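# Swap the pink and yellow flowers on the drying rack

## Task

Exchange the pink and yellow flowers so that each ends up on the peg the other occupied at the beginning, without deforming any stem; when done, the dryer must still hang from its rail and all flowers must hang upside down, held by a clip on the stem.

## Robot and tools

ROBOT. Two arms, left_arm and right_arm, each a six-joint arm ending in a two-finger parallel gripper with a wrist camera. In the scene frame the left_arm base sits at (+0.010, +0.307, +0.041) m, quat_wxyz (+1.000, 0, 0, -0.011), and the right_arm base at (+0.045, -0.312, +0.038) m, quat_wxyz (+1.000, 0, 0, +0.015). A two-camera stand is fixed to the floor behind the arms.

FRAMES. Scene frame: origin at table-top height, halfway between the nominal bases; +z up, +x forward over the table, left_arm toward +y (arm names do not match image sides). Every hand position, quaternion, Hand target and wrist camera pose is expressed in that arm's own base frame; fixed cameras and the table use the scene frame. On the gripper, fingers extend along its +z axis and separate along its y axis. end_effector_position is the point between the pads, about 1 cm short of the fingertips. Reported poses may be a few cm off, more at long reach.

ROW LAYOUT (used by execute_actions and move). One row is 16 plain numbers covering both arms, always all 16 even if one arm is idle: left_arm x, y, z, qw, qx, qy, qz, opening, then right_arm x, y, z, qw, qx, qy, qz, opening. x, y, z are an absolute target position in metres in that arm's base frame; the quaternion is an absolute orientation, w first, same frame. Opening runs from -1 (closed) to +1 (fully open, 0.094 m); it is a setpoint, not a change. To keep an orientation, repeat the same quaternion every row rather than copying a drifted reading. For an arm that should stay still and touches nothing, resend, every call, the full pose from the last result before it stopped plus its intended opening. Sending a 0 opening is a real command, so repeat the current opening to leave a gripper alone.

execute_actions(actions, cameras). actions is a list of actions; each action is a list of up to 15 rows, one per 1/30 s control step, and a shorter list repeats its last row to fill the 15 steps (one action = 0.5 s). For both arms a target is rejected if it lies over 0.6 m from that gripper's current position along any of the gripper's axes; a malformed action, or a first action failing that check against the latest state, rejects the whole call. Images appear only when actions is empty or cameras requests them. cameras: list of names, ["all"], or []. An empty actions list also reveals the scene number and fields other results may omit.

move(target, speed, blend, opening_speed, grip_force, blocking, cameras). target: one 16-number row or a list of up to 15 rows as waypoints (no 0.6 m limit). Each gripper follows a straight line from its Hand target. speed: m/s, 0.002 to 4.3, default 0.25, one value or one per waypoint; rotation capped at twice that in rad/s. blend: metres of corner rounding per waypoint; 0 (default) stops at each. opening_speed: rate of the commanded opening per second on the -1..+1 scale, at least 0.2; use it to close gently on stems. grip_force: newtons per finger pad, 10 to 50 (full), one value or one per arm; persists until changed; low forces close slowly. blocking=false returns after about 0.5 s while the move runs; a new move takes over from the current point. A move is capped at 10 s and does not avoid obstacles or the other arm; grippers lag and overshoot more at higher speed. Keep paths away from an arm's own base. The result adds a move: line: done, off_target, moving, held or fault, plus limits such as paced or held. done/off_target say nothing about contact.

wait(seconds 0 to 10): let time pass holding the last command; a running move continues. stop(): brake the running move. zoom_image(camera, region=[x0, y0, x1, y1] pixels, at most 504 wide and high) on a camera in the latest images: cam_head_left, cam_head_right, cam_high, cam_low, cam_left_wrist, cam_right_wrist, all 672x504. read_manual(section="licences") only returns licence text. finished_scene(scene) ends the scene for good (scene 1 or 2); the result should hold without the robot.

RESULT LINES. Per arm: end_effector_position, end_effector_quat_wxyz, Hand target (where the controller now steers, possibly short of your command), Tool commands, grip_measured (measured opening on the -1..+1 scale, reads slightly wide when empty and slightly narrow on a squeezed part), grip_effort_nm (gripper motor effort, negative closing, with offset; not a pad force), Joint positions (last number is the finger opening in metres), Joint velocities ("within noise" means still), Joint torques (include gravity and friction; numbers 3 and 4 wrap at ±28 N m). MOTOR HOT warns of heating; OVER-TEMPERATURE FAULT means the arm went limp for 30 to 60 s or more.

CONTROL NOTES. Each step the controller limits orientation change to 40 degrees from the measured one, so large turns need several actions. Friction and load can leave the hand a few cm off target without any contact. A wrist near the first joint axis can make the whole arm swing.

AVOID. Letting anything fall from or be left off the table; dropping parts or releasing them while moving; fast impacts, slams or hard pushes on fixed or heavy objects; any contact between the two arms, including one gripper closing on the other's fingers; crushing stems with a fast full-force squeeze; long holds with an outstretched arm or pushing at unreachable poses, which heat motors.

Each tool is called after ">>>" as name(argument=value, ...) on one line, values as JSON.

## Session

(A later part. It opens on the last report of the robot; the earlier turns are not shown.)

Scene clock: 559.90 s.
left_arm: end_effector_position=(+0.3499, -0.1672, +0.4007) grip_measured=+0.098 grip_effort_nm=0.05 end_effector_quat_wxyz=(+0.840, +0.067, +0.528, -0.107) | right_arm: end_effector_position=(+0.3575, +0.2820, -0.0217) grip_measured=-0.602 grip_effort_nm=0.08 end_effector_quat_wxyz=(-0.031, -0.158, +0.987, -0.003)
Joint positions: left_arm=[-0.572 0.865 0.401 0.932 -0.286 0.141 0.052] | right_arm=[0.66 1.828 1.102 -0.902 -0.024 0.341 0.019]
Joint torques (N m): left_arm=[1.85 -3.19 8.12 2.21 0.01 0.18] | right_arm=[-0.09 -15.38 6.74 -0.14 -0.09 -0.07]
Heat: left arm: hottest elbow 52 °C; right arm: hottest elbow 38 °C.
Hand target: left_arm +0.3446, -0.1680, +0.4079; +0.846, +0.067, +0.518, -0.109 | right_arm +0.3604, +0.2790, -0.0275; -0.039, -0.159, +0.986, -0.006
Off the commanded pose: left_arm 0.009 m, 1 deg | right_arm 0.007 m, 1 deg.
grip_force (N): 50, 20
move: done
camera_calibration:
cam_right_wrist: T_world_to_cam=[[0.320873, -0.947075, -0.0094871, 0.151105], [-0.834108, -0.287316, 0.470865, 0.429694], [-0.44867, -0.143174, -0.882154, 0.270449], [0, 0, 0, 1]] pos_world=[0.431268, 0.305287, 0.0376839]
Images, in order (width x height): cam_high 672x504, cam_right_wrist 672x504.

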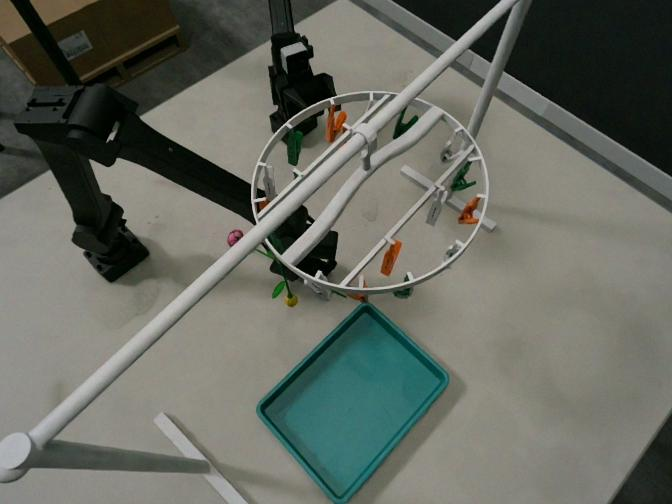

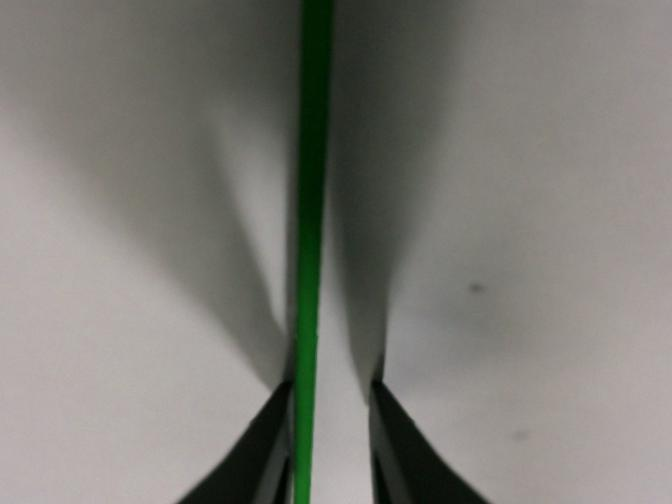

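>>> move(target=[[0.3445, -0.168, 0.408, 0.8456, 0.0668, 0.5182, -0.1091, 0.1, 0.3606, 0.2790, -0.0275, -0.0388, -0.1589, 0.9865, -0.0062, -0.35], [0.3445, -0.168, 0.408, 0.8456, 0.0668, 0.5182, -0.1091, 0.1, 0.3606, 0.2790, 0.10, -0.0388, -0.1589, 0.9865, -0.0062, -0.35], [0.3445, -0.168, 0.408, 0.8456, 0.0668, 0.5182, -0.1091, 0.1, 0.28, 0.16, 0.26, 0.4619, -0.3314, 0.8001, 0.1913, -0.35]], speed=[0.05, 0.15, 0.3], blend=[0, 0.03, 0], cameras=["cam_high", "cam_head_left"])

Scene clock: 573.17 s.
left_arm: end_effector_position=(+0.3499, -0.1672, +0.4007) grip_measured=+0.098 grip_effort_nm=0.05 end_effector_quat_wxyz=(+0.840, +0.067, +0.528, -0.107) | right_arm: end_effector_position=(+0.2784, +0.1625, +0.2647) grip_measured=-0.351 grip_effort_nm=0.08 end_effector_quat_wxyz=(+0.458, -0.328, +0.802, +0.197)
Joint positions: left_arm=[-0.572 0.865 0.401 0.932 -0.286 0.141 0.052] | right_arm=[0.312 0.562 0.57 -0.588 -0.412 -0.239 0.03]
Joint torques (N m): left_arm=[1.79 -3.25 8.12 2.21 0.01 0.17] | right_arm=[-0.15 1.44 8.47 2.44 -0.26 -0.14]
Heat: left arm: hottest elbow 51 °C; right arm: hottest elbow 37 °C.
Hand target: left_arm +0.3446, -0.1680, +0.4079; +0.846, +0.067, +0.518, -0.109 | right_arm +0.2799, +0.1600, +0.2599; +0.462, -0.331, +0.800, +0.191
Off the commanded pose: left_arm 0.009 m, 1 deg | right_arm 0.006 m, 1 deg.
grip_force (N): 50, 20
move: done
Images, in order (width x height): cam_head_left 672x504, cam_high 672x504.

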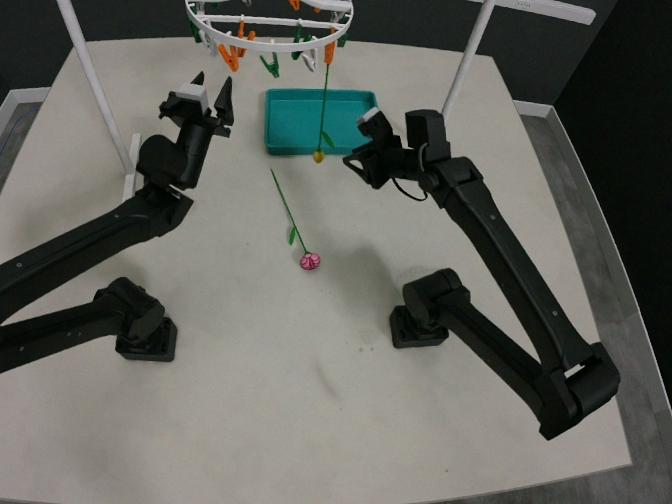

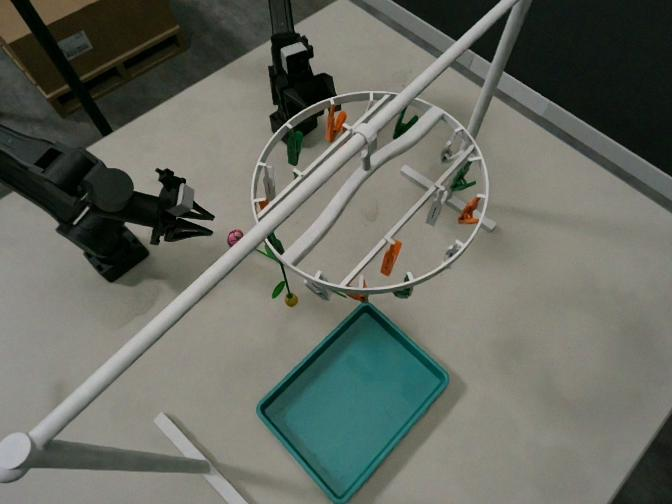

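>>> move(target=[0.4103, -0.2836, 0.225, 0.6676, 0.3152, 0.5602, -0.3757, 0.2, 0.3858, 0.0953, 0.372, 0.7061, -0.2938, 0.4499, 0.4612, 0.1], speed=0.3, cameras=["cam_left_wrist", "cam_right_wrist", "cam_head_left", "cam_low"])

Scene clock: 580.57 s.
left_arm: end_effector_position=(+0.3970, -0.2824, +0.2120) grip_measured=+0.198 grip_effort_nm=0.05 end_effector_quat_wxyz=(+0.654, +0.318, +0.574, -0.376) | right_arm: end_effector_position=(+0.3804, +0.0938, +0.3601) grip_measured=+0.099 grip_effort_nm=0.08 end_effector_quat_wxyz=(+0.696, -0.276, +0.504, +0.430)
Joint positions: left_arm=[-0.411 1.545 0.474 1.24 0.61 -0.113 0.056] | right_arm=[-0.159 1.275 0.51 1.568 -1.079 0.792 0.052]
Joint torques (N m): left_arm=[3.25 -6.95 7.5 2.73 0.09 -0.07] | right_arm=[1.2 -5.83 8.92 1.44 0.52 0.19]
Heat: left arm: hottest elbow 50 °C; right arm: hottest elbow 37 °C.
Hand target: left_arm +0.4096, -0.2832, +0.2249; +0.667, +0.316, +0.560, -0.376 | right_arm +0.3853, +0.0957, +0.3721; +0.700, -0.283, +0.493, +0.432
Off the commanded pose: left_arm 0.019 m, 2 deg | right_arm 0.013 m, 7 deg.
joint sent to its limit (right arm) — joint 4 (wrist pitch), upper limit. The joint targets are off in orientation, not in position.
grip_force (N): 50, 20
move: off_target (left_arm, right_arm)
camera_calibration:
cam_left_wrist: T_world_to_cam=[[-0.853787, -0.520617, 0.00230905, 0.191365], [-0.153664, 0.247759, -0.956558, 0.371616], [0.497428, -0.817051, -0.291534, -0.274043], [0, 0, 0, 1]] pos_world=[0.356806, -0.216351, 0.275138]
cam_right_wrist: T_world_to_cam=[[0.879093, -0.475078, -0.0386852, -0.277019], [-0.0725577, -0.0531629, -0.995946, 0.431548], [0.471095, 0.878336, -0.0812057, -0.143533], [0, 0, 0, 1]] pos_world=[0.342455, 0.0174068, 0.407427]
Images, in order (width x height): cam_head_left 672x504, cam_low 672x504, cam_left_wrist 672x504, cam_right_wrist 672x504.

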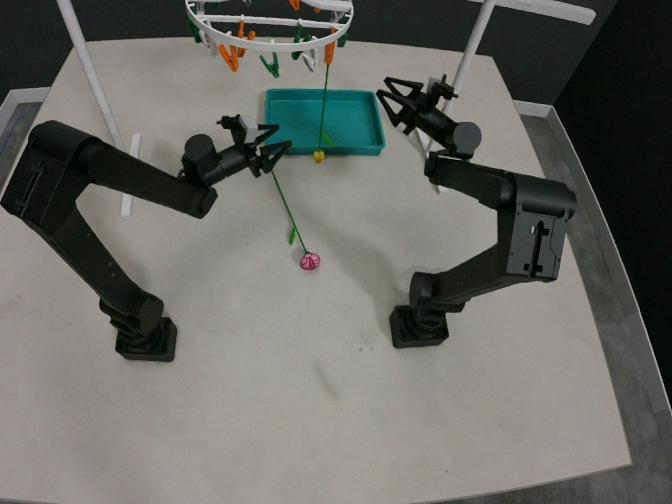

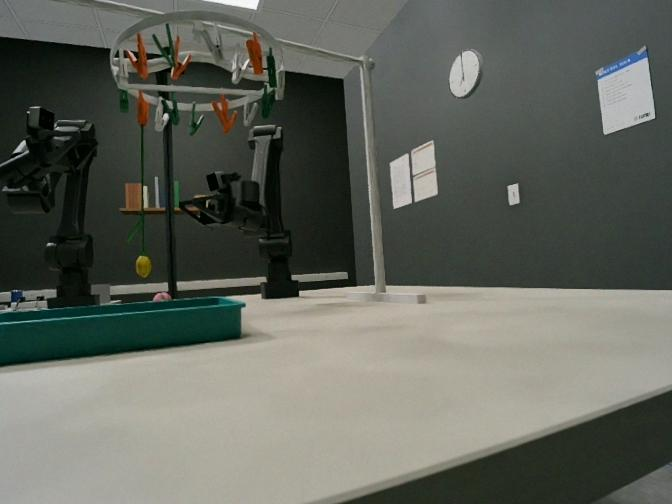

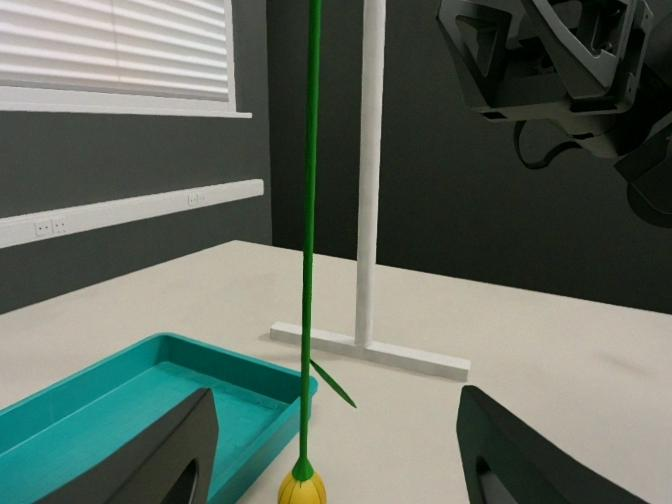

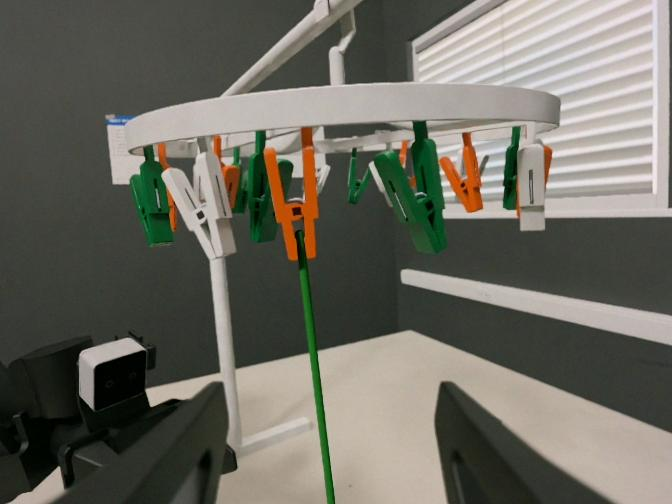

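>>> move(target=[0.480, -0.3716, 0.238, 0.6676, 0.3152, 0.5602, -0.3757, 0.1, 0.4143, 0.1856, 0.4218, 0.6953, -0.3046, 0.4690, 0.4515, -0.2], speed=0.12, cameras=["cam_left_wrist", "cam_right_wrist", "cam_head_left", "cam_low"])

Scene clock: 611.93 s.
left_arm: end_effector_position=(+0.4703, -0.3608, +0.2307) grip_measured=+0.102 grip_effort_nm=-0.12 end_effector_quat_wxyz=(+0.662, +0.311, +0.569, -0.377) | right_arm: end_effector_position=(+0.4088, +0.1807, +0.3988) grip_measured=-0.199 grip_effort_nm=-0.07 end_effector_quat_wxyz=(+0.682, -0.290, +0.489, +0.460)
Joint positions: left_arm=[-0.513 1.699 0.761 1.121 0.498 -0.106 0.052] | right_arm=[0.1 1.251 0.644 1.24 -0.93 0.589 0.038]
Joint torques (N m): left_arm=[1.9 -9.82 8.8 1.57 -0.12 0.17] | right_arm=[1.38 -7.88 11.22 0.94 0.38 -0.13]
Heat: left arm: hottest elbow 48 °C; right arm: hottest elbow 40 °C.
Hand target: left_arm +0.4792, -0.3711, +0.2380; +0.668, +0.315, +0.560, -0.376 | right_arm +0.4131, +0.1850, +0.4215; +0.695, -0.304, +0.469, +0.452
Off the commanded pose: left_arm 0.016 m, 1 deg | right_arm 0.024 m, 3 deg.
grip_force (N): 50, 20
move: off_target (left_arm, right_arm)
camera_calibration:
cam_left_wrist: T_world_to_cam=[[-0.848762, -0.528752, 0.0049146, 0.207178], [-0.14699, 0.227003, -0.962738, 0.41093], [0.507934, -0.817857, -0.270393, -0.379085], [0, 0, 0, 1]] pos_world=[0.428798, -0.293774, 0.292098]
cam_right_wrist: T_world_to_cam=[[0.912554, -0.406701, -0.0428927, -0.283599], [-0.0659604, -0.0428635, -0.996901, 0.472523], [0.403602, 0.912555, -0.0659414, -0.214772], [0, 0, 0, 1]] pos_world=[0.37665, 0.100905, 0.444732]
Images, in order (width x height): cam_head_left 672x504, cam_low 672x504, cam_left_wrist 672x504, cam_right_wrist 672x504.

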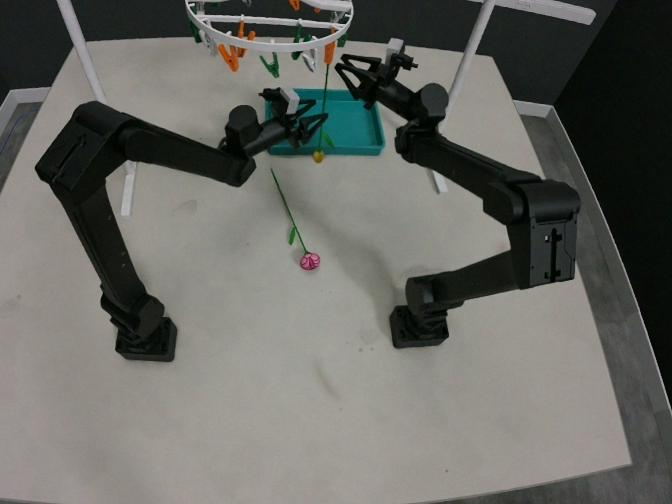

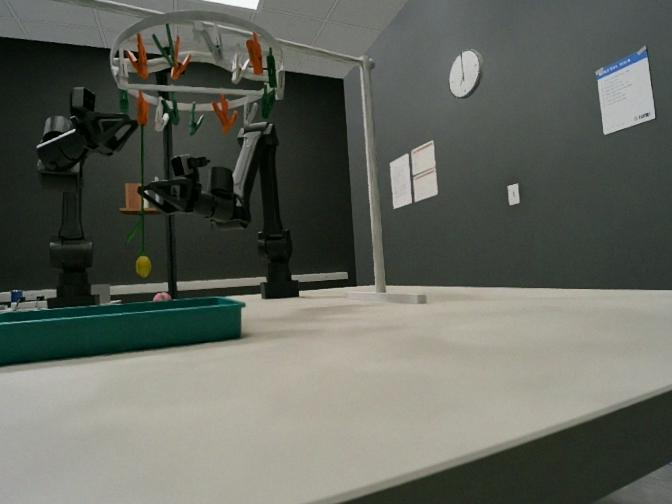

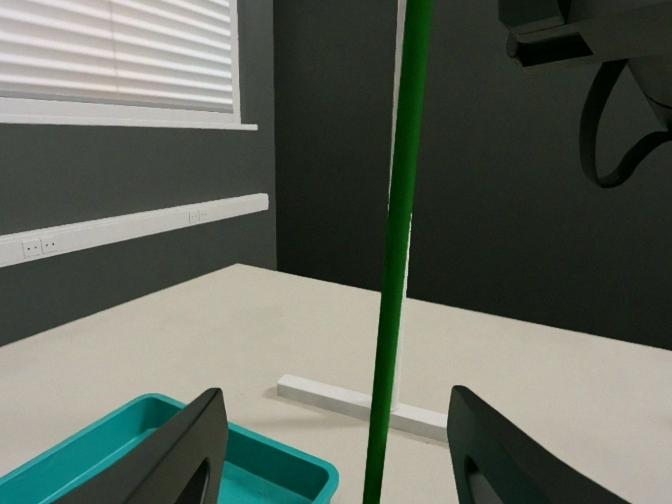

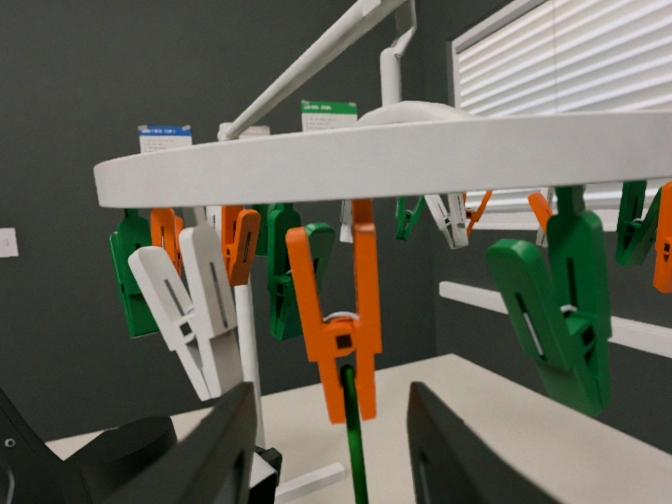

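>>> move(target=[0.478, -0.387, 0.238, 0.6676, 0.3152, 0.5602, -0.3757, 0.1, 0.4357, 0.2279, 0.4475, 0.6953, -0.3046, 0.4690, 0.4515, -0.2], speed=0.07, cameras=["cam_left_wrist", "cam_right_wrist", "cam_low"])

Scene clock: 621.77 s.
left_arm: end_effector_position=(+0.4690, -0.3751, +0.2307) grip_measured=+0.102 grip_effort_nm=-0.12 end_effector_quat_wxyz=(+0.662, +0.311, +0.569, -0.377) | right_arm: end_effector_position=(+0.4274, +0.2216, +0.4278) grip_measured=-0.199 grip_effort_nm=-0.08 end_effector_quat_wxyz=(+0.685, -0.294, +0.485, +0.458)
Joint positions: left_arm=[-0.543 1.709 0.779 1.11 0.467 -0.099 0.052] | right_arm=[0.206 1.258 0.75 1.076 -0.845 0.49 0.038]
Joint torques (N m): left_arm=[1.85 -10.05 8.87 1.57 -0.11 0.18] | right_arm=[1.14 -7.41 11.95 1.06 0.34 -0.13]
Heat: left arm: hottest elbow 49 °C; right arm: hottest elbow 42 °C.
Hand target: left_arm +0.4772, -0.3865, +0.2380; +0.668, +0.315, +0.560, -0.376 | right_arm +0.4346, +0.2273, +0.4471; +0.695, -0.304, +0.469, +0.452
Off the commanded pose: left_arm 0.017 m, 1 deg | right_arm 0.022 m, 3 deg.
grip_force (N): 50, 20
move: off_target (left_arm, right_arm)
camera_calibration:
cam_left_wrist: T_world_to_cam=[[-0.848029, -0.52993, 0.00463899, 0.197809], [-0.147301, 0.227294, -0.962621, 0.41422], [0.509067, -0.817014, -0.270811, -0.390387], [0, 0, 0, 1]] pos_world=[0.427496, -0.308276, 0.292098]
cam_right_wrist: T_world_to_cam=[[0.913162, -0.406396, -0.0312581, -0.287996], [-0.0541678, -0.0449894, -0.997518, 0.500139], [0.403981, 0.912589, -0.0630962, -0.259094], [0, 0, 0, 1]] pos_world=[0.394747, 0.141907, 0.473547]
Images, in order (width x height): cam_low 672x504, cam_left_wrist 672x504, cam_right_wrist 672x504.

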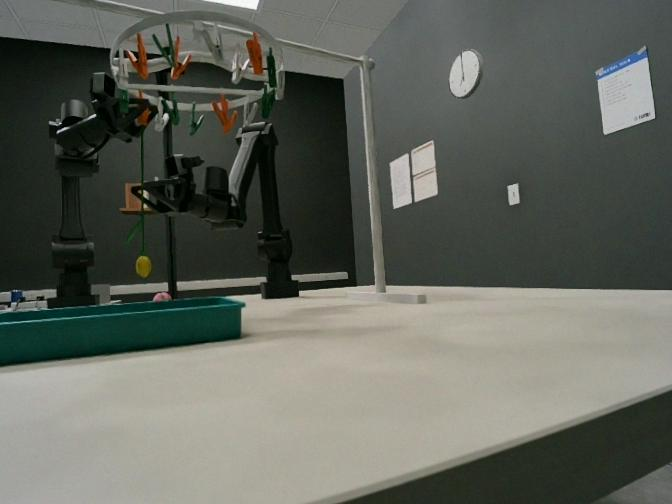

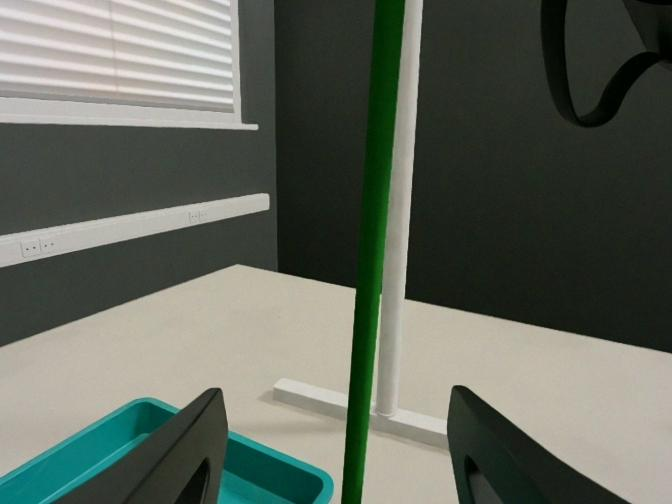

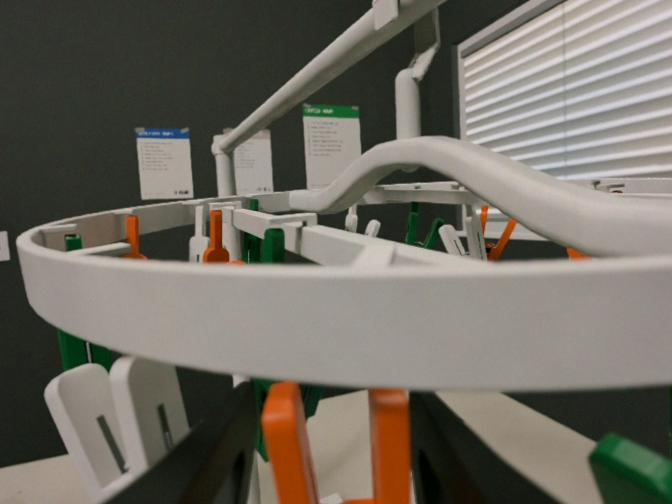

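>>> move(target=[0.4743, -0.3895, 0.238, 0.6676, 0.3152, 0.5602, -0.3757, 0.1, 0.4367, 0.2299, 0.4365, 0.6953, -0.3046, 0.4690, 0.4515, -0.2], speed=0.05, cameras=["cam_left_wrist", "cam_right_wrist"])

Scene clock: 630.83 s.
left_arm: end_effector_position=(+0.4670, -0.3784, +0.2308) grip_measured=+0.102 grip_effort_nm=-0.12 end_effector_quat_wxyz=(+0.662, +0.311, +0.569, -0.376) | right_arm: end_effector_position=(+0.4322, +0.2240, +0.4202) grip_measured=-0.199 grip_effort_nm=-0.08 end_effector_quat_wxyz=(+0.683, -0.293, +0.488, +0.458)
Joint positions: left_arm=[-0.552 1.709 0.779 1.11 0.459 -0.097 0.052] | right_arm=[0.209 1.278 0.75 1.084 -0.841 0.484 0.038]
Joint torques (N m): left_arm=[1.85 -10.29 8.53 1.59 -0.11 0.17] | right_arm=[1.32 -7.71 10.82 2.02 0.34 -0.13]
Heat: left arm: hottest elbow 50 °C; right arm: hottest elbow 43 °C.
Hand target: left_arm +0.4737, -0.3890, +0.2381; +0.668, +0.315, +0.560, -0.376 | right_arm +0.4360, +0.2295, +0.4361; +0.695, -0.304, +0.469, +0.452
Off the commanded pose: left_arm 0.015 m, 1 deg | right_arm 0.018 m, 3 deg.
grip_force (N): 50, 20
move: off_target (left_arm, right_arm)
camera_calibration:
cam_left_wrist: T_world_to_cam=[[-0.847982, -0.530009, 0.00421793, 0.194358], [-0.1466, 0.226889, -0.962824, 0.41439], [0.509348, -0.817075, -0.270097, -0.392335], [0, 0, 0, 1]] pos_world=[0.425396, -0.311576, 0.292197]
cam_right_wrist: T_world_to_cam=[[0.912384, -0.407629, -0.037342, -0.288443], [-0.0620232, -0.0474966, -0.996944, 0.496663], [0.40461, 0.911911, -0.0686176, -0.261422], [0, 0, 0, 1]] pos_world=[0.399749, 0.144405, 0.466436]
Images, in order (width x height): cam_left_wrist 672x504, cam_right_wrist 672x504.

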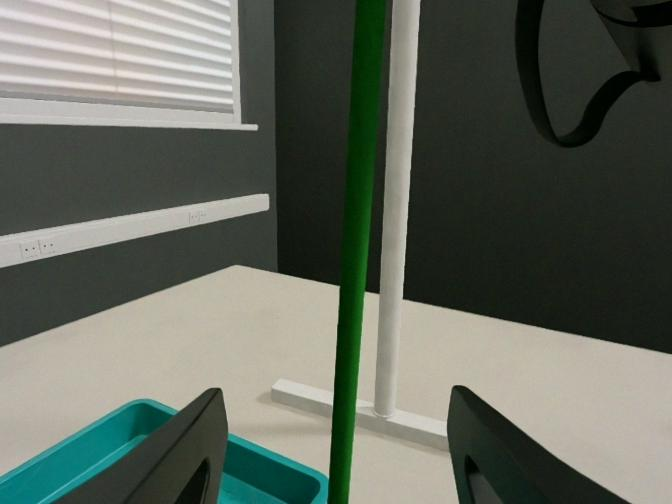

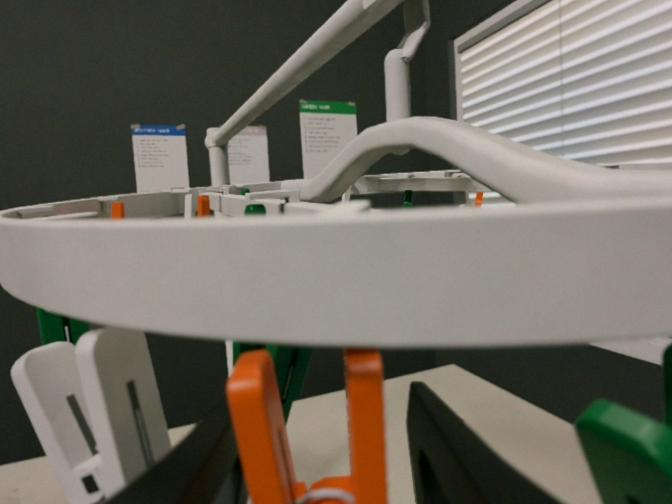

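>>> move(target=[0.4743, -0.3895, 0.238, 0.6676, 0.3152, 0.5602, -0.3757, -1, 0.4310, 0.2325, 0.4365, 0.6953, -0.3046, 0.4690, 0.4515, -0.2], speed=0.05, grip_force=[20, 50], opening_speed=0.5, cameras=["cam_left_wrist", "cam_right_wrist"])

Scene clock: 637.73 s.
left_arm: end_effector_position=(+0.4670, -0.3784, +0.2308) grip_measured=-0.920 grip_effort_nm=-0.49 end_effector_quat_wxyz=(+0.663, +0.311, +0.568, -0.376) | right_arm: end_effector_position=(+0.4310, +0.2277, +0.4208) grip_measured=-0.199 grip_effort_nm=-0.08 end_effector_quat_wxyz=(+0.684, -0.294, +0.486, +0.457)
Joint positions: left_arm=[-0.552 1.709 0.779 1.11 0.459 -0.095 0.004] | right_arm=[0.22 1.278 0.75 1.084 -0.833 0.476 0.038]
Joint torques (N m): left_arm=[2.14 -10.29 8.54 1.58 -0.11 0.14] | right_arm=[1.32 -9.11 10.03 1.59 0.35 -0.14]
Heat: left arm: hottest elbow 50 °C; right arm: hottest elbow 43 °C.
Hand target: left_arm +0.4737, -0.3890, +0.2381; +0.668, +0.315, +0.560, -0.376 | right_arm +0.4306, +0.2322, +0.4363; +0.695, -0.304, +0.469, +0.452
Off the commanded pose: left_arm 0.015 m, 1 deg | right_arm 0.016 m, 3 deg.
grip_force (N): 20, 50
move: off_target (left_arm, right_arm)
camera_calibration:
cam_left_wrist: T_world_to_cam=[[-0.847796, -0.530319, 0.00193556, 0.194711], [-0.144812, 0.22799, -0.962834, 0.413982], [0.510168, -0.816568, -0.270085, -0.39256], [0, 0, 0, 1]] pos_world=[0.425297, -0.311677, 0.292194]
cam_right_wrist: T_world_to_cam=[[0.912706, -0.407354, -0.0320963, -0.288171], [-0.0558681, -0.0465931, -0.99735, 0.494658], [0.404779, 0.912081, -0.0652839, -0.265816], [0, 0, 0, 1]] pos_world=[0.398248, 0.148106, 0.466745]
Images, in order (width x height): cam_left_wrist 672x504, cam_right_wrist 672x504.

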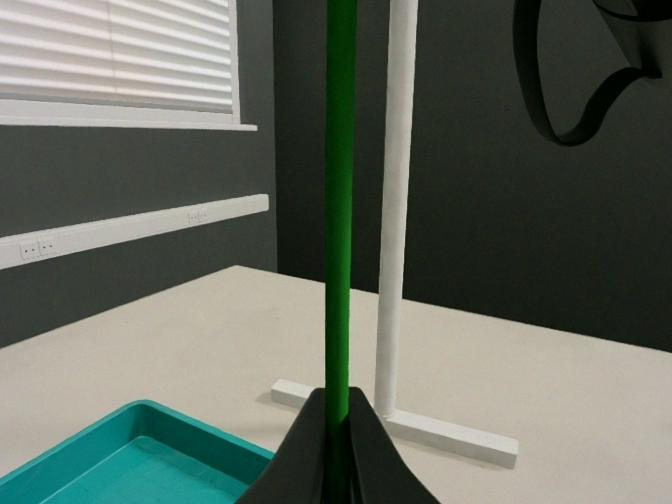

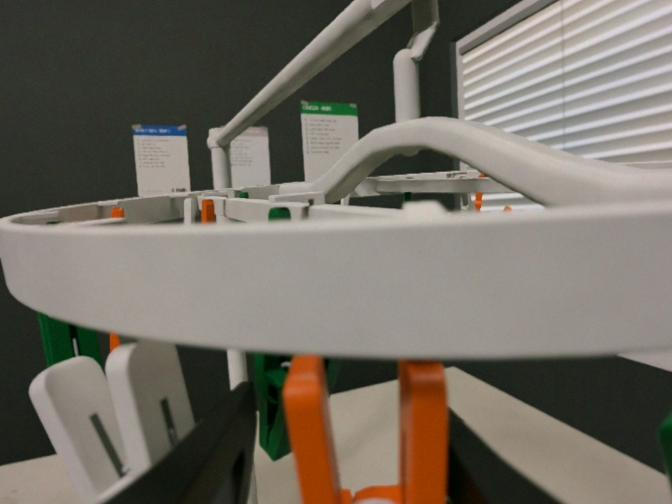

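>>> move(target=[0.4743, -0.3895, 0.238, 0.6676, 0.3152, 0.5602, -0.3757, -1, 0.4385, 0.2285, 0.4365, 0.6953, -0.3046, 0.4690, 0.4515, -0.2], speed=0.05, cameras=["cam_left_wrist", "cam_right_wrist", "cam_low"])

Scene clock: 643.13 s.
left_arm: end_effector_position=(+0.4667, -0.3788, +0.2308) grip_measured=-0.920 grip_effort_nm=-0.51 end_effector_quat_wxyz=(+0.662, +0.311, +0.568, -0.376) | right_arm: end_effector_position=(+0.4303, +0.2285, +0.4195) grip_measured=-0.199 grip_effort_nm=-0.08 end_effector_quat_wxyz=(+0.682, -0.297, +0.486, +0.458)
Joint positions: left_arm=[-0.552 1.709 0.779 1.11 0.459 -0.095 0.004] | right_arm=[0.22 1.281 0.75 1.087 -0.841 0.476 0.038]
Joint torques (N m): left_arm=[1.9 -10.34 8.54 1.61 -0.11 0.15] | right_arm=[-0.03 -7.82 11.07 2 0.18 -0.02]
Heat: left arm: hottest elbow 50 °C; right arm: hottest elbow 43 °C.
Hand target: left_arm +0.4736, -0.3891, +0.2381; +0.668, +0.315, +0.560, -0.376 | right_arm +0.4377, +0.2281, +0.4362; +0.695, -0.305, +0.469, +0.451
Off the commanded pose: left_arm 0.015 m, 1 deg | right_arm 0.019 m, 3 deg.
grip_force (N): 20, 50
move: off_target (left_arm, right_arm)
camera_calibration:
cam_left_wrist: T_world_to_cam=[[-0.848169, -0.529722, 0.00189455, 0.194656], [-0.144626, 0.228125, -0.96283, 0.413969], [0.509601, -0.816917, -0.2701, -0.392515], [0, 0, 0, 1]] pos_world=[0.424997, -0.311975, 0.292194]
cam_right_wrist: T_world_to_cam=[[0.915588, -0.401055, -0.0292102, -0.291119], [-0.0542382, -0.0511925, -0.997215, 0.493662], [0.398443, 0.914622, -0.0686238, -0.26284], [0, 0, 0, 1]] pos_world=[0.398047, 0.148916, 0.465746]
Images, in order (width x height): cam_low 672x504, cam_left_wrist 672x504, cam_right_wrist 672x504.

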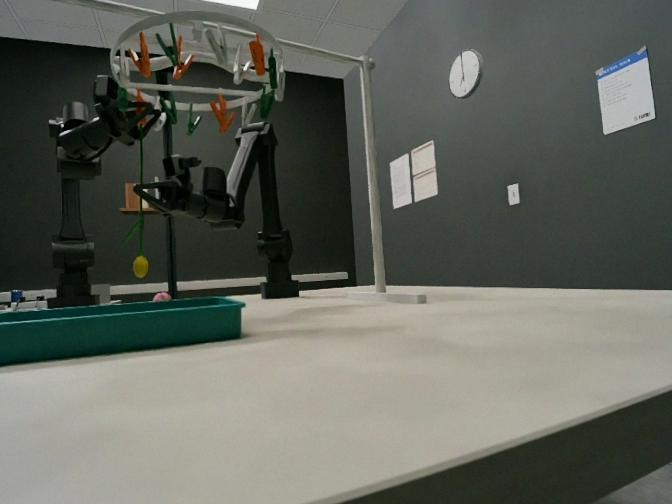

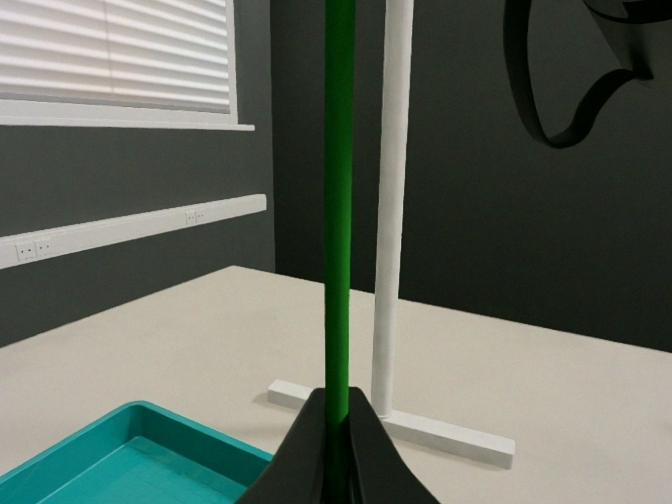

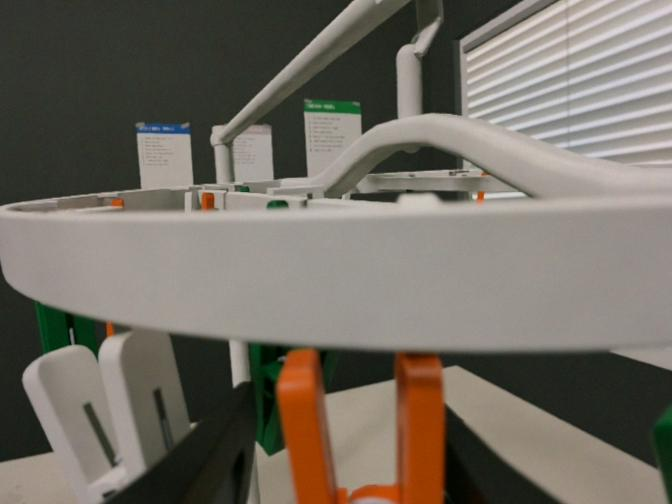

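>>> move(target=[0.4743, -0.3895, 0.238, 0.6676, 0.3152, 0.5602, -0.3757, -1, 0.4425, 0.2265, 0.4365, 0.6953, -0.3046, 0.4690, 0.4515, -0.5], speed=0.05, opening_speed=0.25, cameras=["cam_left_wrist", "cam_right_wrist"])

Scene clock: 649.90 s.
left_arm: end_effector_position=(+0.4667, -0.3788, +0.2308) grip_measured=-0.920 grip_effort_nm=-0.51 end_effector_quat_wxyz=(+0.663, +0.312, +0.568, -0.376) | right_arm: end_effector_position=(+0.4323, +0.2286, +0.4155) grip_measured=-0.498 grip_effort_nm=-0.08 end_effector_quat_wxyz=(+0.680, -0.299, +0.487, +0.459)
Joint positions: left_arm=[-0.552 1.709 0.779 1.11 0.459 -0.094 0.004] | right_arm=[0.217 1.291 0.75 1.094 -0.847 0.476 0.024]
Joint torques (N m): left_arm=[1.85 -10.34 8.55 1.59 -0.11 0.15] | right_arm=[-0.21 -7.94 11.58 1.96 0.18 0.03]
Heat: left arm: hottest elbow 50 °C; right arm: hottest elbow 43 °C.
Hand target: left_arm +0.4736, -0.3891, +0.2381; +0.668, +0.315, +0.560, -0.376 | right_arm +0.4413, +0.2260, +0.4360; +0.695, -0.305, +0.469, +0.451
Off the commanded pose: left_arm 0.015 m, 1 deg | right_arm 0.023 m, 3 deg.
grip_force (N): 20, 50
move: off_target (left_arm, right_arm)
camera_calibration:
cam_left_wrist: T_world_to_cam=[[-0.848155, -0.529746, 0.00114077, 0.194863], [-0.144011, 0.228497, -0.962834, 0.413824], [0.509797, -0.816797, -0.270091, -0.392564], [0, 0, 0, 1]] pos_world=[0.424998, -0.311975, 0.292194]
cam_right_wrist: T_world_to_cam=[[0.916675, -0.398478, -0.0303563, -0.293666], [-0.0570442, -0.0552869, -0.99684, 0.491863], [0.39554, 0.91551, -0.073411, -0.26089], [0, 0, 0, 1]] pos_world=[0.400447, 0.149021, 0.462242]
Images, in order (width x height): cam_left_wrist 672x504, cam_right_wrist 672x504.

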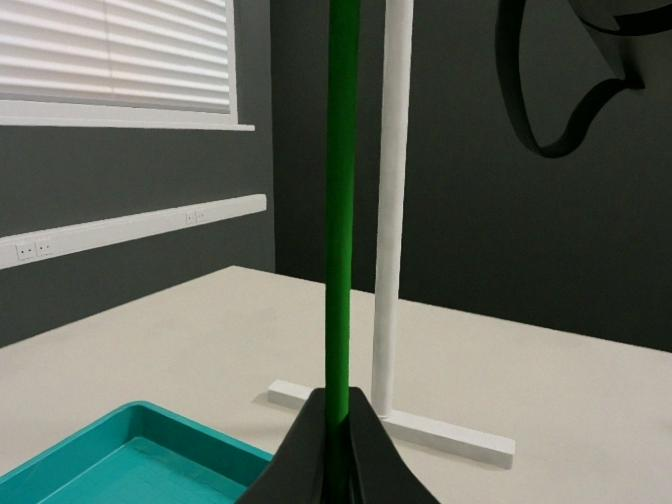

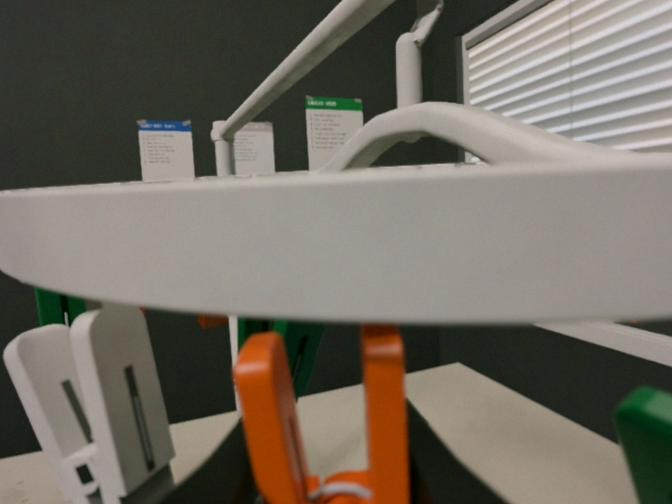

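>>> move(target=[[0.4743, -0.3895, 0.238, 0.6676, 0.3152, 0.5602, -0.3757, -1, 0.4425, 0.2265, 0.4365, 0.6953, -0.3046, 0.4690, 0.4515, -0.4], [0.4743, -0.3895, 0.238, 0.6676, 0.3152, 0.5602, -0.3757, -1, 0.4425, 0.2265, 0.4455, 0.6953, -0.3046, 0.4690, 0.4515, -0.4]], speed=0.05, opening_speed=0.25, cameras=["cam_right_wrist"])

Scene clock: 655.07 s.
left_arm: end_effector_position=(+0.4667, -0.3788, +0.2308) grip_measured=-0.920 grip_effort_nm=-0.51 end_effector_quat_wxyz=(+0.663, +0.312, +0.568, -0.376) | right_arm: end_effector_position=(+0.4339, +0.2288, +0.4207) grip_measured=-0.401 grip_effort_nm=0.08 end_effector_quat_wxyz=(+0.682, -0.300, +0.484, +0.458)
Joint positions: left_arm=[-0.552 1.709 0.779 1.11 0.459 -0.094 0.004] | right_arm=[0.217 1.291 0.762 1.089 -0.848 0.476 0.028]
Joint torques (N m): left_arm=[1.9 -10.34 8.53 1.58 -0.11 0.14] | right_arm=[-0.09 -9.23 11.79 1.02 0.2 0.05]
Heat: left arm: hottest elbow 50 °C; right arm: hottest elbow 44 °C.
Hand target: left_arm +0.4736, -0.3891, +0.2381; +0.668, +0.315, +0.560, -0.376 | right_arm +0.4411, +0.2259, +0.4451; +0.695, -0.305, +0.469, +0.451
Off the commanded pose: left_arm 0.015 m, 1 deg | right_arm 0.026 m, 2 deg.
grip_force (N): 20, 50
move: off_target (left_arm, right_arm)
camera_calibration:
cam_right_wrist: T_world_to_cam=[[0.916843, -0.398503, -0.0243816, -0.297485], [-0.0499739, -0.0539586, -0.997292, 0.493915], [0.396108, 0.915578, -0.0693863, -0.263351], [0, 0, 0, 1]] pos_world=[0.401745, 0.149221, 0.467051]
Images, in order (width x height): cam_right_wrist 672x504.

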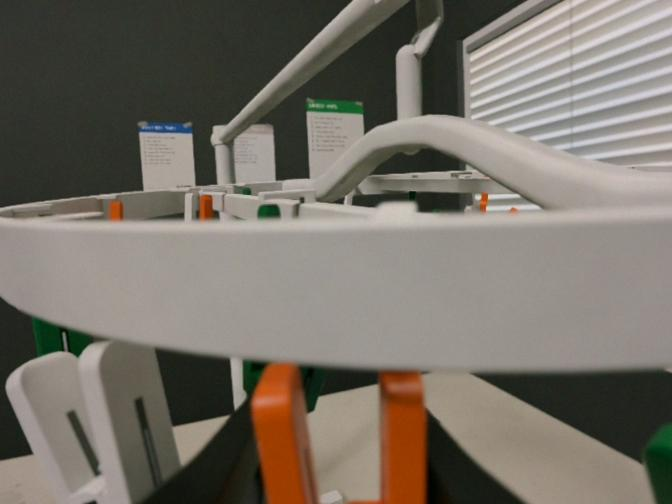

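>>> move(target=[0.4743, -0.3895, 0.238, 0.6676, 0.3152, 0.5602, -0.3757, -1, 0.4425, 0.2265, 0.4455, 0.6953, -0.3046, 0.4690, 0.4515, -0.75], speed=0.05, opening_speed=0.25, cameras=["cam_left_wrist", "cam_right_wrist", "cam_low"])

>>> zoom_image(camera="cam_low", region=[80, 80, 200, 240])

Scene clock: 658.83 s.
left_arm: end_effector_position=(+0.4667, -0.3788, +0.2308) grip_measured=-0.920 grip_effort_nm=-0.51 end_effector_quat_wxyz=(+0.663, +0.312, +0.568, -0.376) | right_arm: end_effector_position=(+0.4343, +0.2289, +0.4227) grip_measured=-0.648 grip_effort_nm=-0.99 end_effector_quat_wxyz=(+0.683, -0.300, +0.483, +0.458)
Joint positions: left_arm=[-0.552 1.709 0.779 1.11 0.459 -0.094 0.004] | right_arm=[0.217 1.291 0.766 1.088 -0.848 0.476 0.017]
Joint torques (N m): left_arm=[1.9 -10.29 8.54 1.59 -0.11 0.14] | right_arm=[-0.21 -9.29 11.55 1.07 0.21 0.04]
Heat: left arm: hottest elbow 51 °C; right arm: hottest elbow 44 °C.
Hand target: left_arm +0.4736, -0.3891, +0.2381; +0.668, +0.315, +0.560, -0.376 | right_arm +0.4413, +0.2260, +0.4452; +0.695, -0.305, +0.469, +0.451
Off the commanded pose: left_arm 0.015 m, 1 deg | right_arm 0.024 m, 2 deg.
grip_force (N): 20, 50
move: off_target (left_arm, right_arm)
camera_calibration:
cam_left_wrist: T_world_to_cam=[[-0.848155, -0.529746, 0.00114077, 0.194863], [-0.144011, 0.228497, -0.962834, 0.413824], [0.509797, -0.816797, -0.270091, -0.392564], [0, 0, 0, 1]] pos_world=[0.424998, -0.311975, 0.292194]
cam_right_wrist: T_world_to_cam=[[0.916922, -0.398498, -0.0212982, -0.299102], [-0.0462497, -0.0531043, -0.997517, 0.494206], [0.396378, 0.91563, -0.0671229, -0.264482], [0, 0, 0, 1]] pos_world=[0.401944, 0.14922, 0.468856]
Images, in order (width x height): cam_low 672x504, cam_left_wrist 672x504, cam_right_wrist 672x504.

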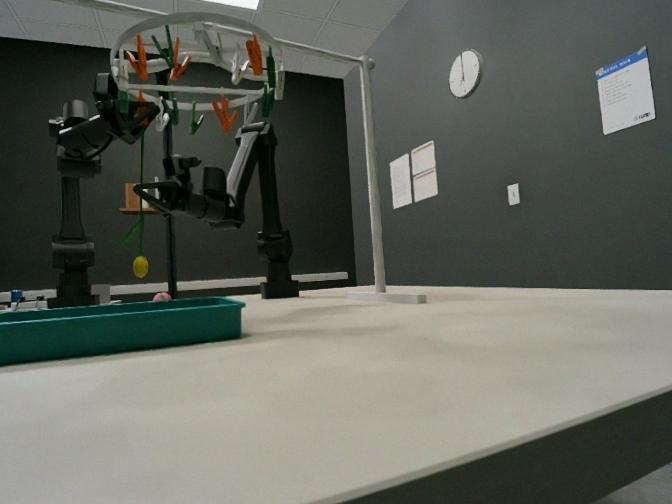

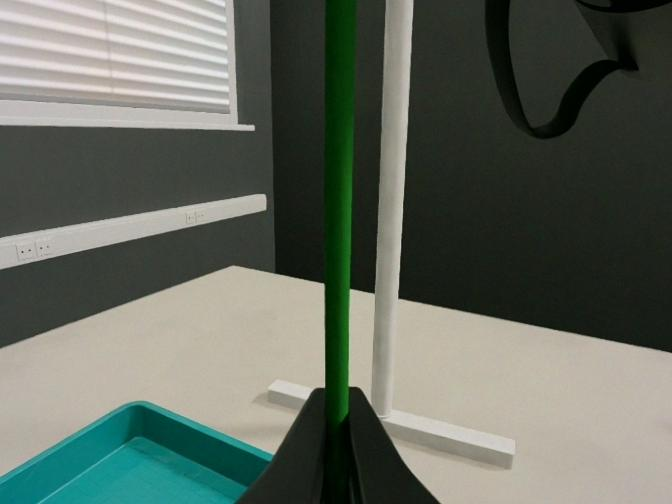

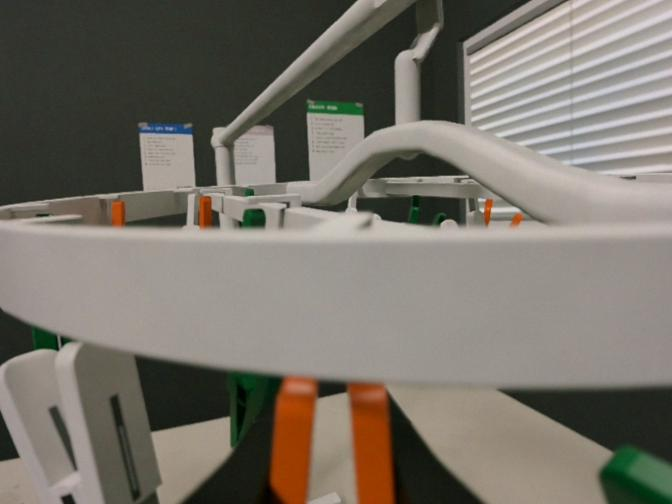

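Scaled by 3.150 from the camera's 672x504 image, which has a finer 960x720 frame.

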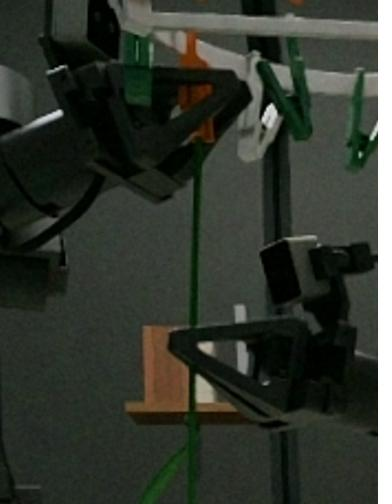

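>>> move(target=[0.4743, -0.3895, 0.198, 0.6676, 0.3152, 0.5602, -0.3757, -1, 0.4425, 0.2265, 0.4455, 0.6953, -0.3046, 0.4690, 0.4515, -0.75], speed=0.05, cameras=["cam_left_wrist", "cam_right_wrist", "cam_low"])

>>> zoom_image(camera="cam_low", region=[80, 80, 200, 240])

Scene clock: 662.50 s.
left_arm: end_effector_position=(+0.4709, -0.3814, +0.1910) grip_measured=-0.920 grip_effort_nm=-0.51 end_effector_quat_wxyz=(+0.657, +0.312, +0.575, -0.375) | right_arm: end_effector_position=(+0.4343, +0.2289, +0.4227) grip_measured=-0.649 grip_effort_nm=-1.03 end_effector_quat_wxyz=(+0.683, -0.300, +0.483, +0.458)
Joint positions: left_arm=[-0.552 1.812 0.779 1.196 0.459 -0.094 0.004] | right_arm=[0.217 1.291 0.766 1.088 -0.848 0.476 0.017]
Joint torques (N m): left_arm=[1.96 -10.87 6.94 2.86 -0.11 0.14] | right_arm=[-0.15 -9.29 11.56 1.06 0.2 0.04]
Heat: left arm: hottest elbow 51 °C; right arm: hottest elbow 44 °C.
Hand target: left_arm +0.4739, -0.3893, +0.1979; +0.667, +0.315, +0.560, -0.376 | right_arm +0.4413, +0.2260, +0.4452; +0.695, -0.305, +0.469, +0.451
Off the commanded pose: left_arm 0.011 m, 2 deg | right_arm 0.024 m, 2 deg.
grip_force (N): 20, 50
move: off_target (left_arm, right_arm)
camera_calibration:
cam_left_wrist: T_world_to_cam=[[-0.848079, -0.529797, 0.00876766, 0.195553], [-0.158022, 0.237093, -0.958549, 0.385711], [0.505758, -0.814311, -0.284794, -0.401968], [0, 0, 0, 1]] pos_world=[0.430093, -0.315173, 0.25353]
cam_right_wrist: T_world_to_cam=[[0.916922, -0.398498, -0.0212982, -0.299102], [-0.0462497, -0.0531043, -0.997517, 0.494206], [0.396378, 0.91563, -0.0671229, -0.264482], [0, 0, 0, 1]] pos_world=[0.401944, 0.14922, 0.468856]
Images, in order (width x height): cam_low 672x504, cam_left_wrist 672x504, cam_right_wrist 672x504.

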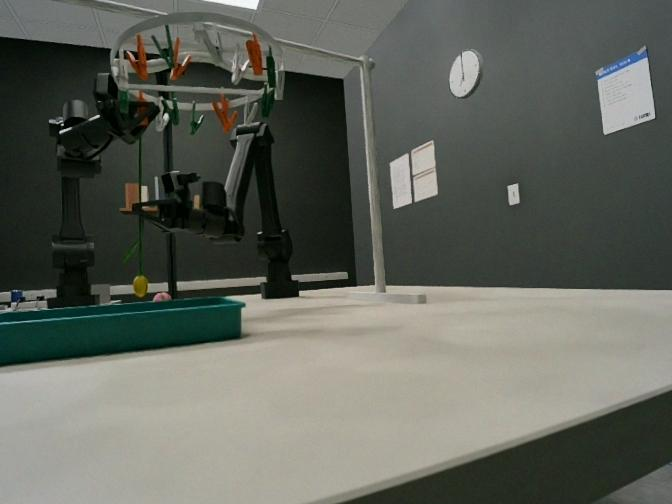

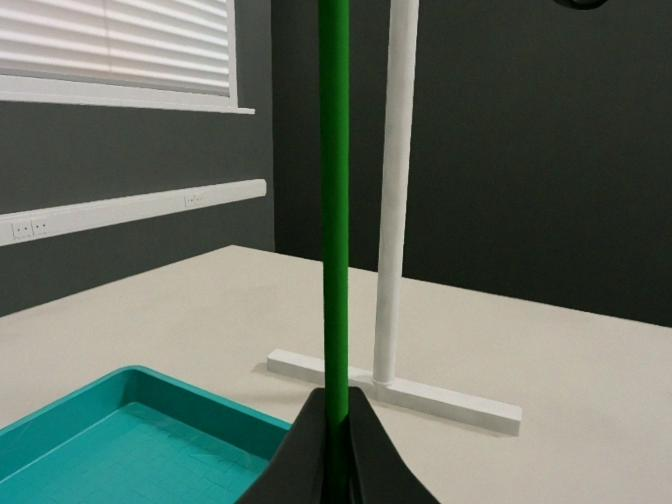

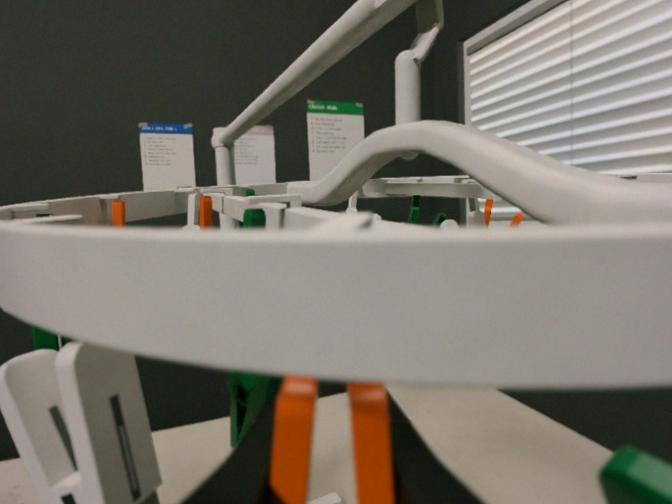

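Scaled by 3.150 from the camera's 672x504 image, which has a finer 960x720 frame.

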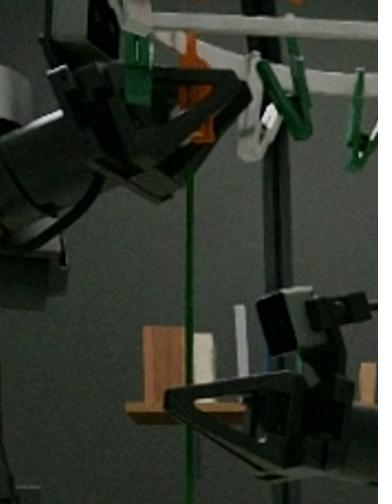

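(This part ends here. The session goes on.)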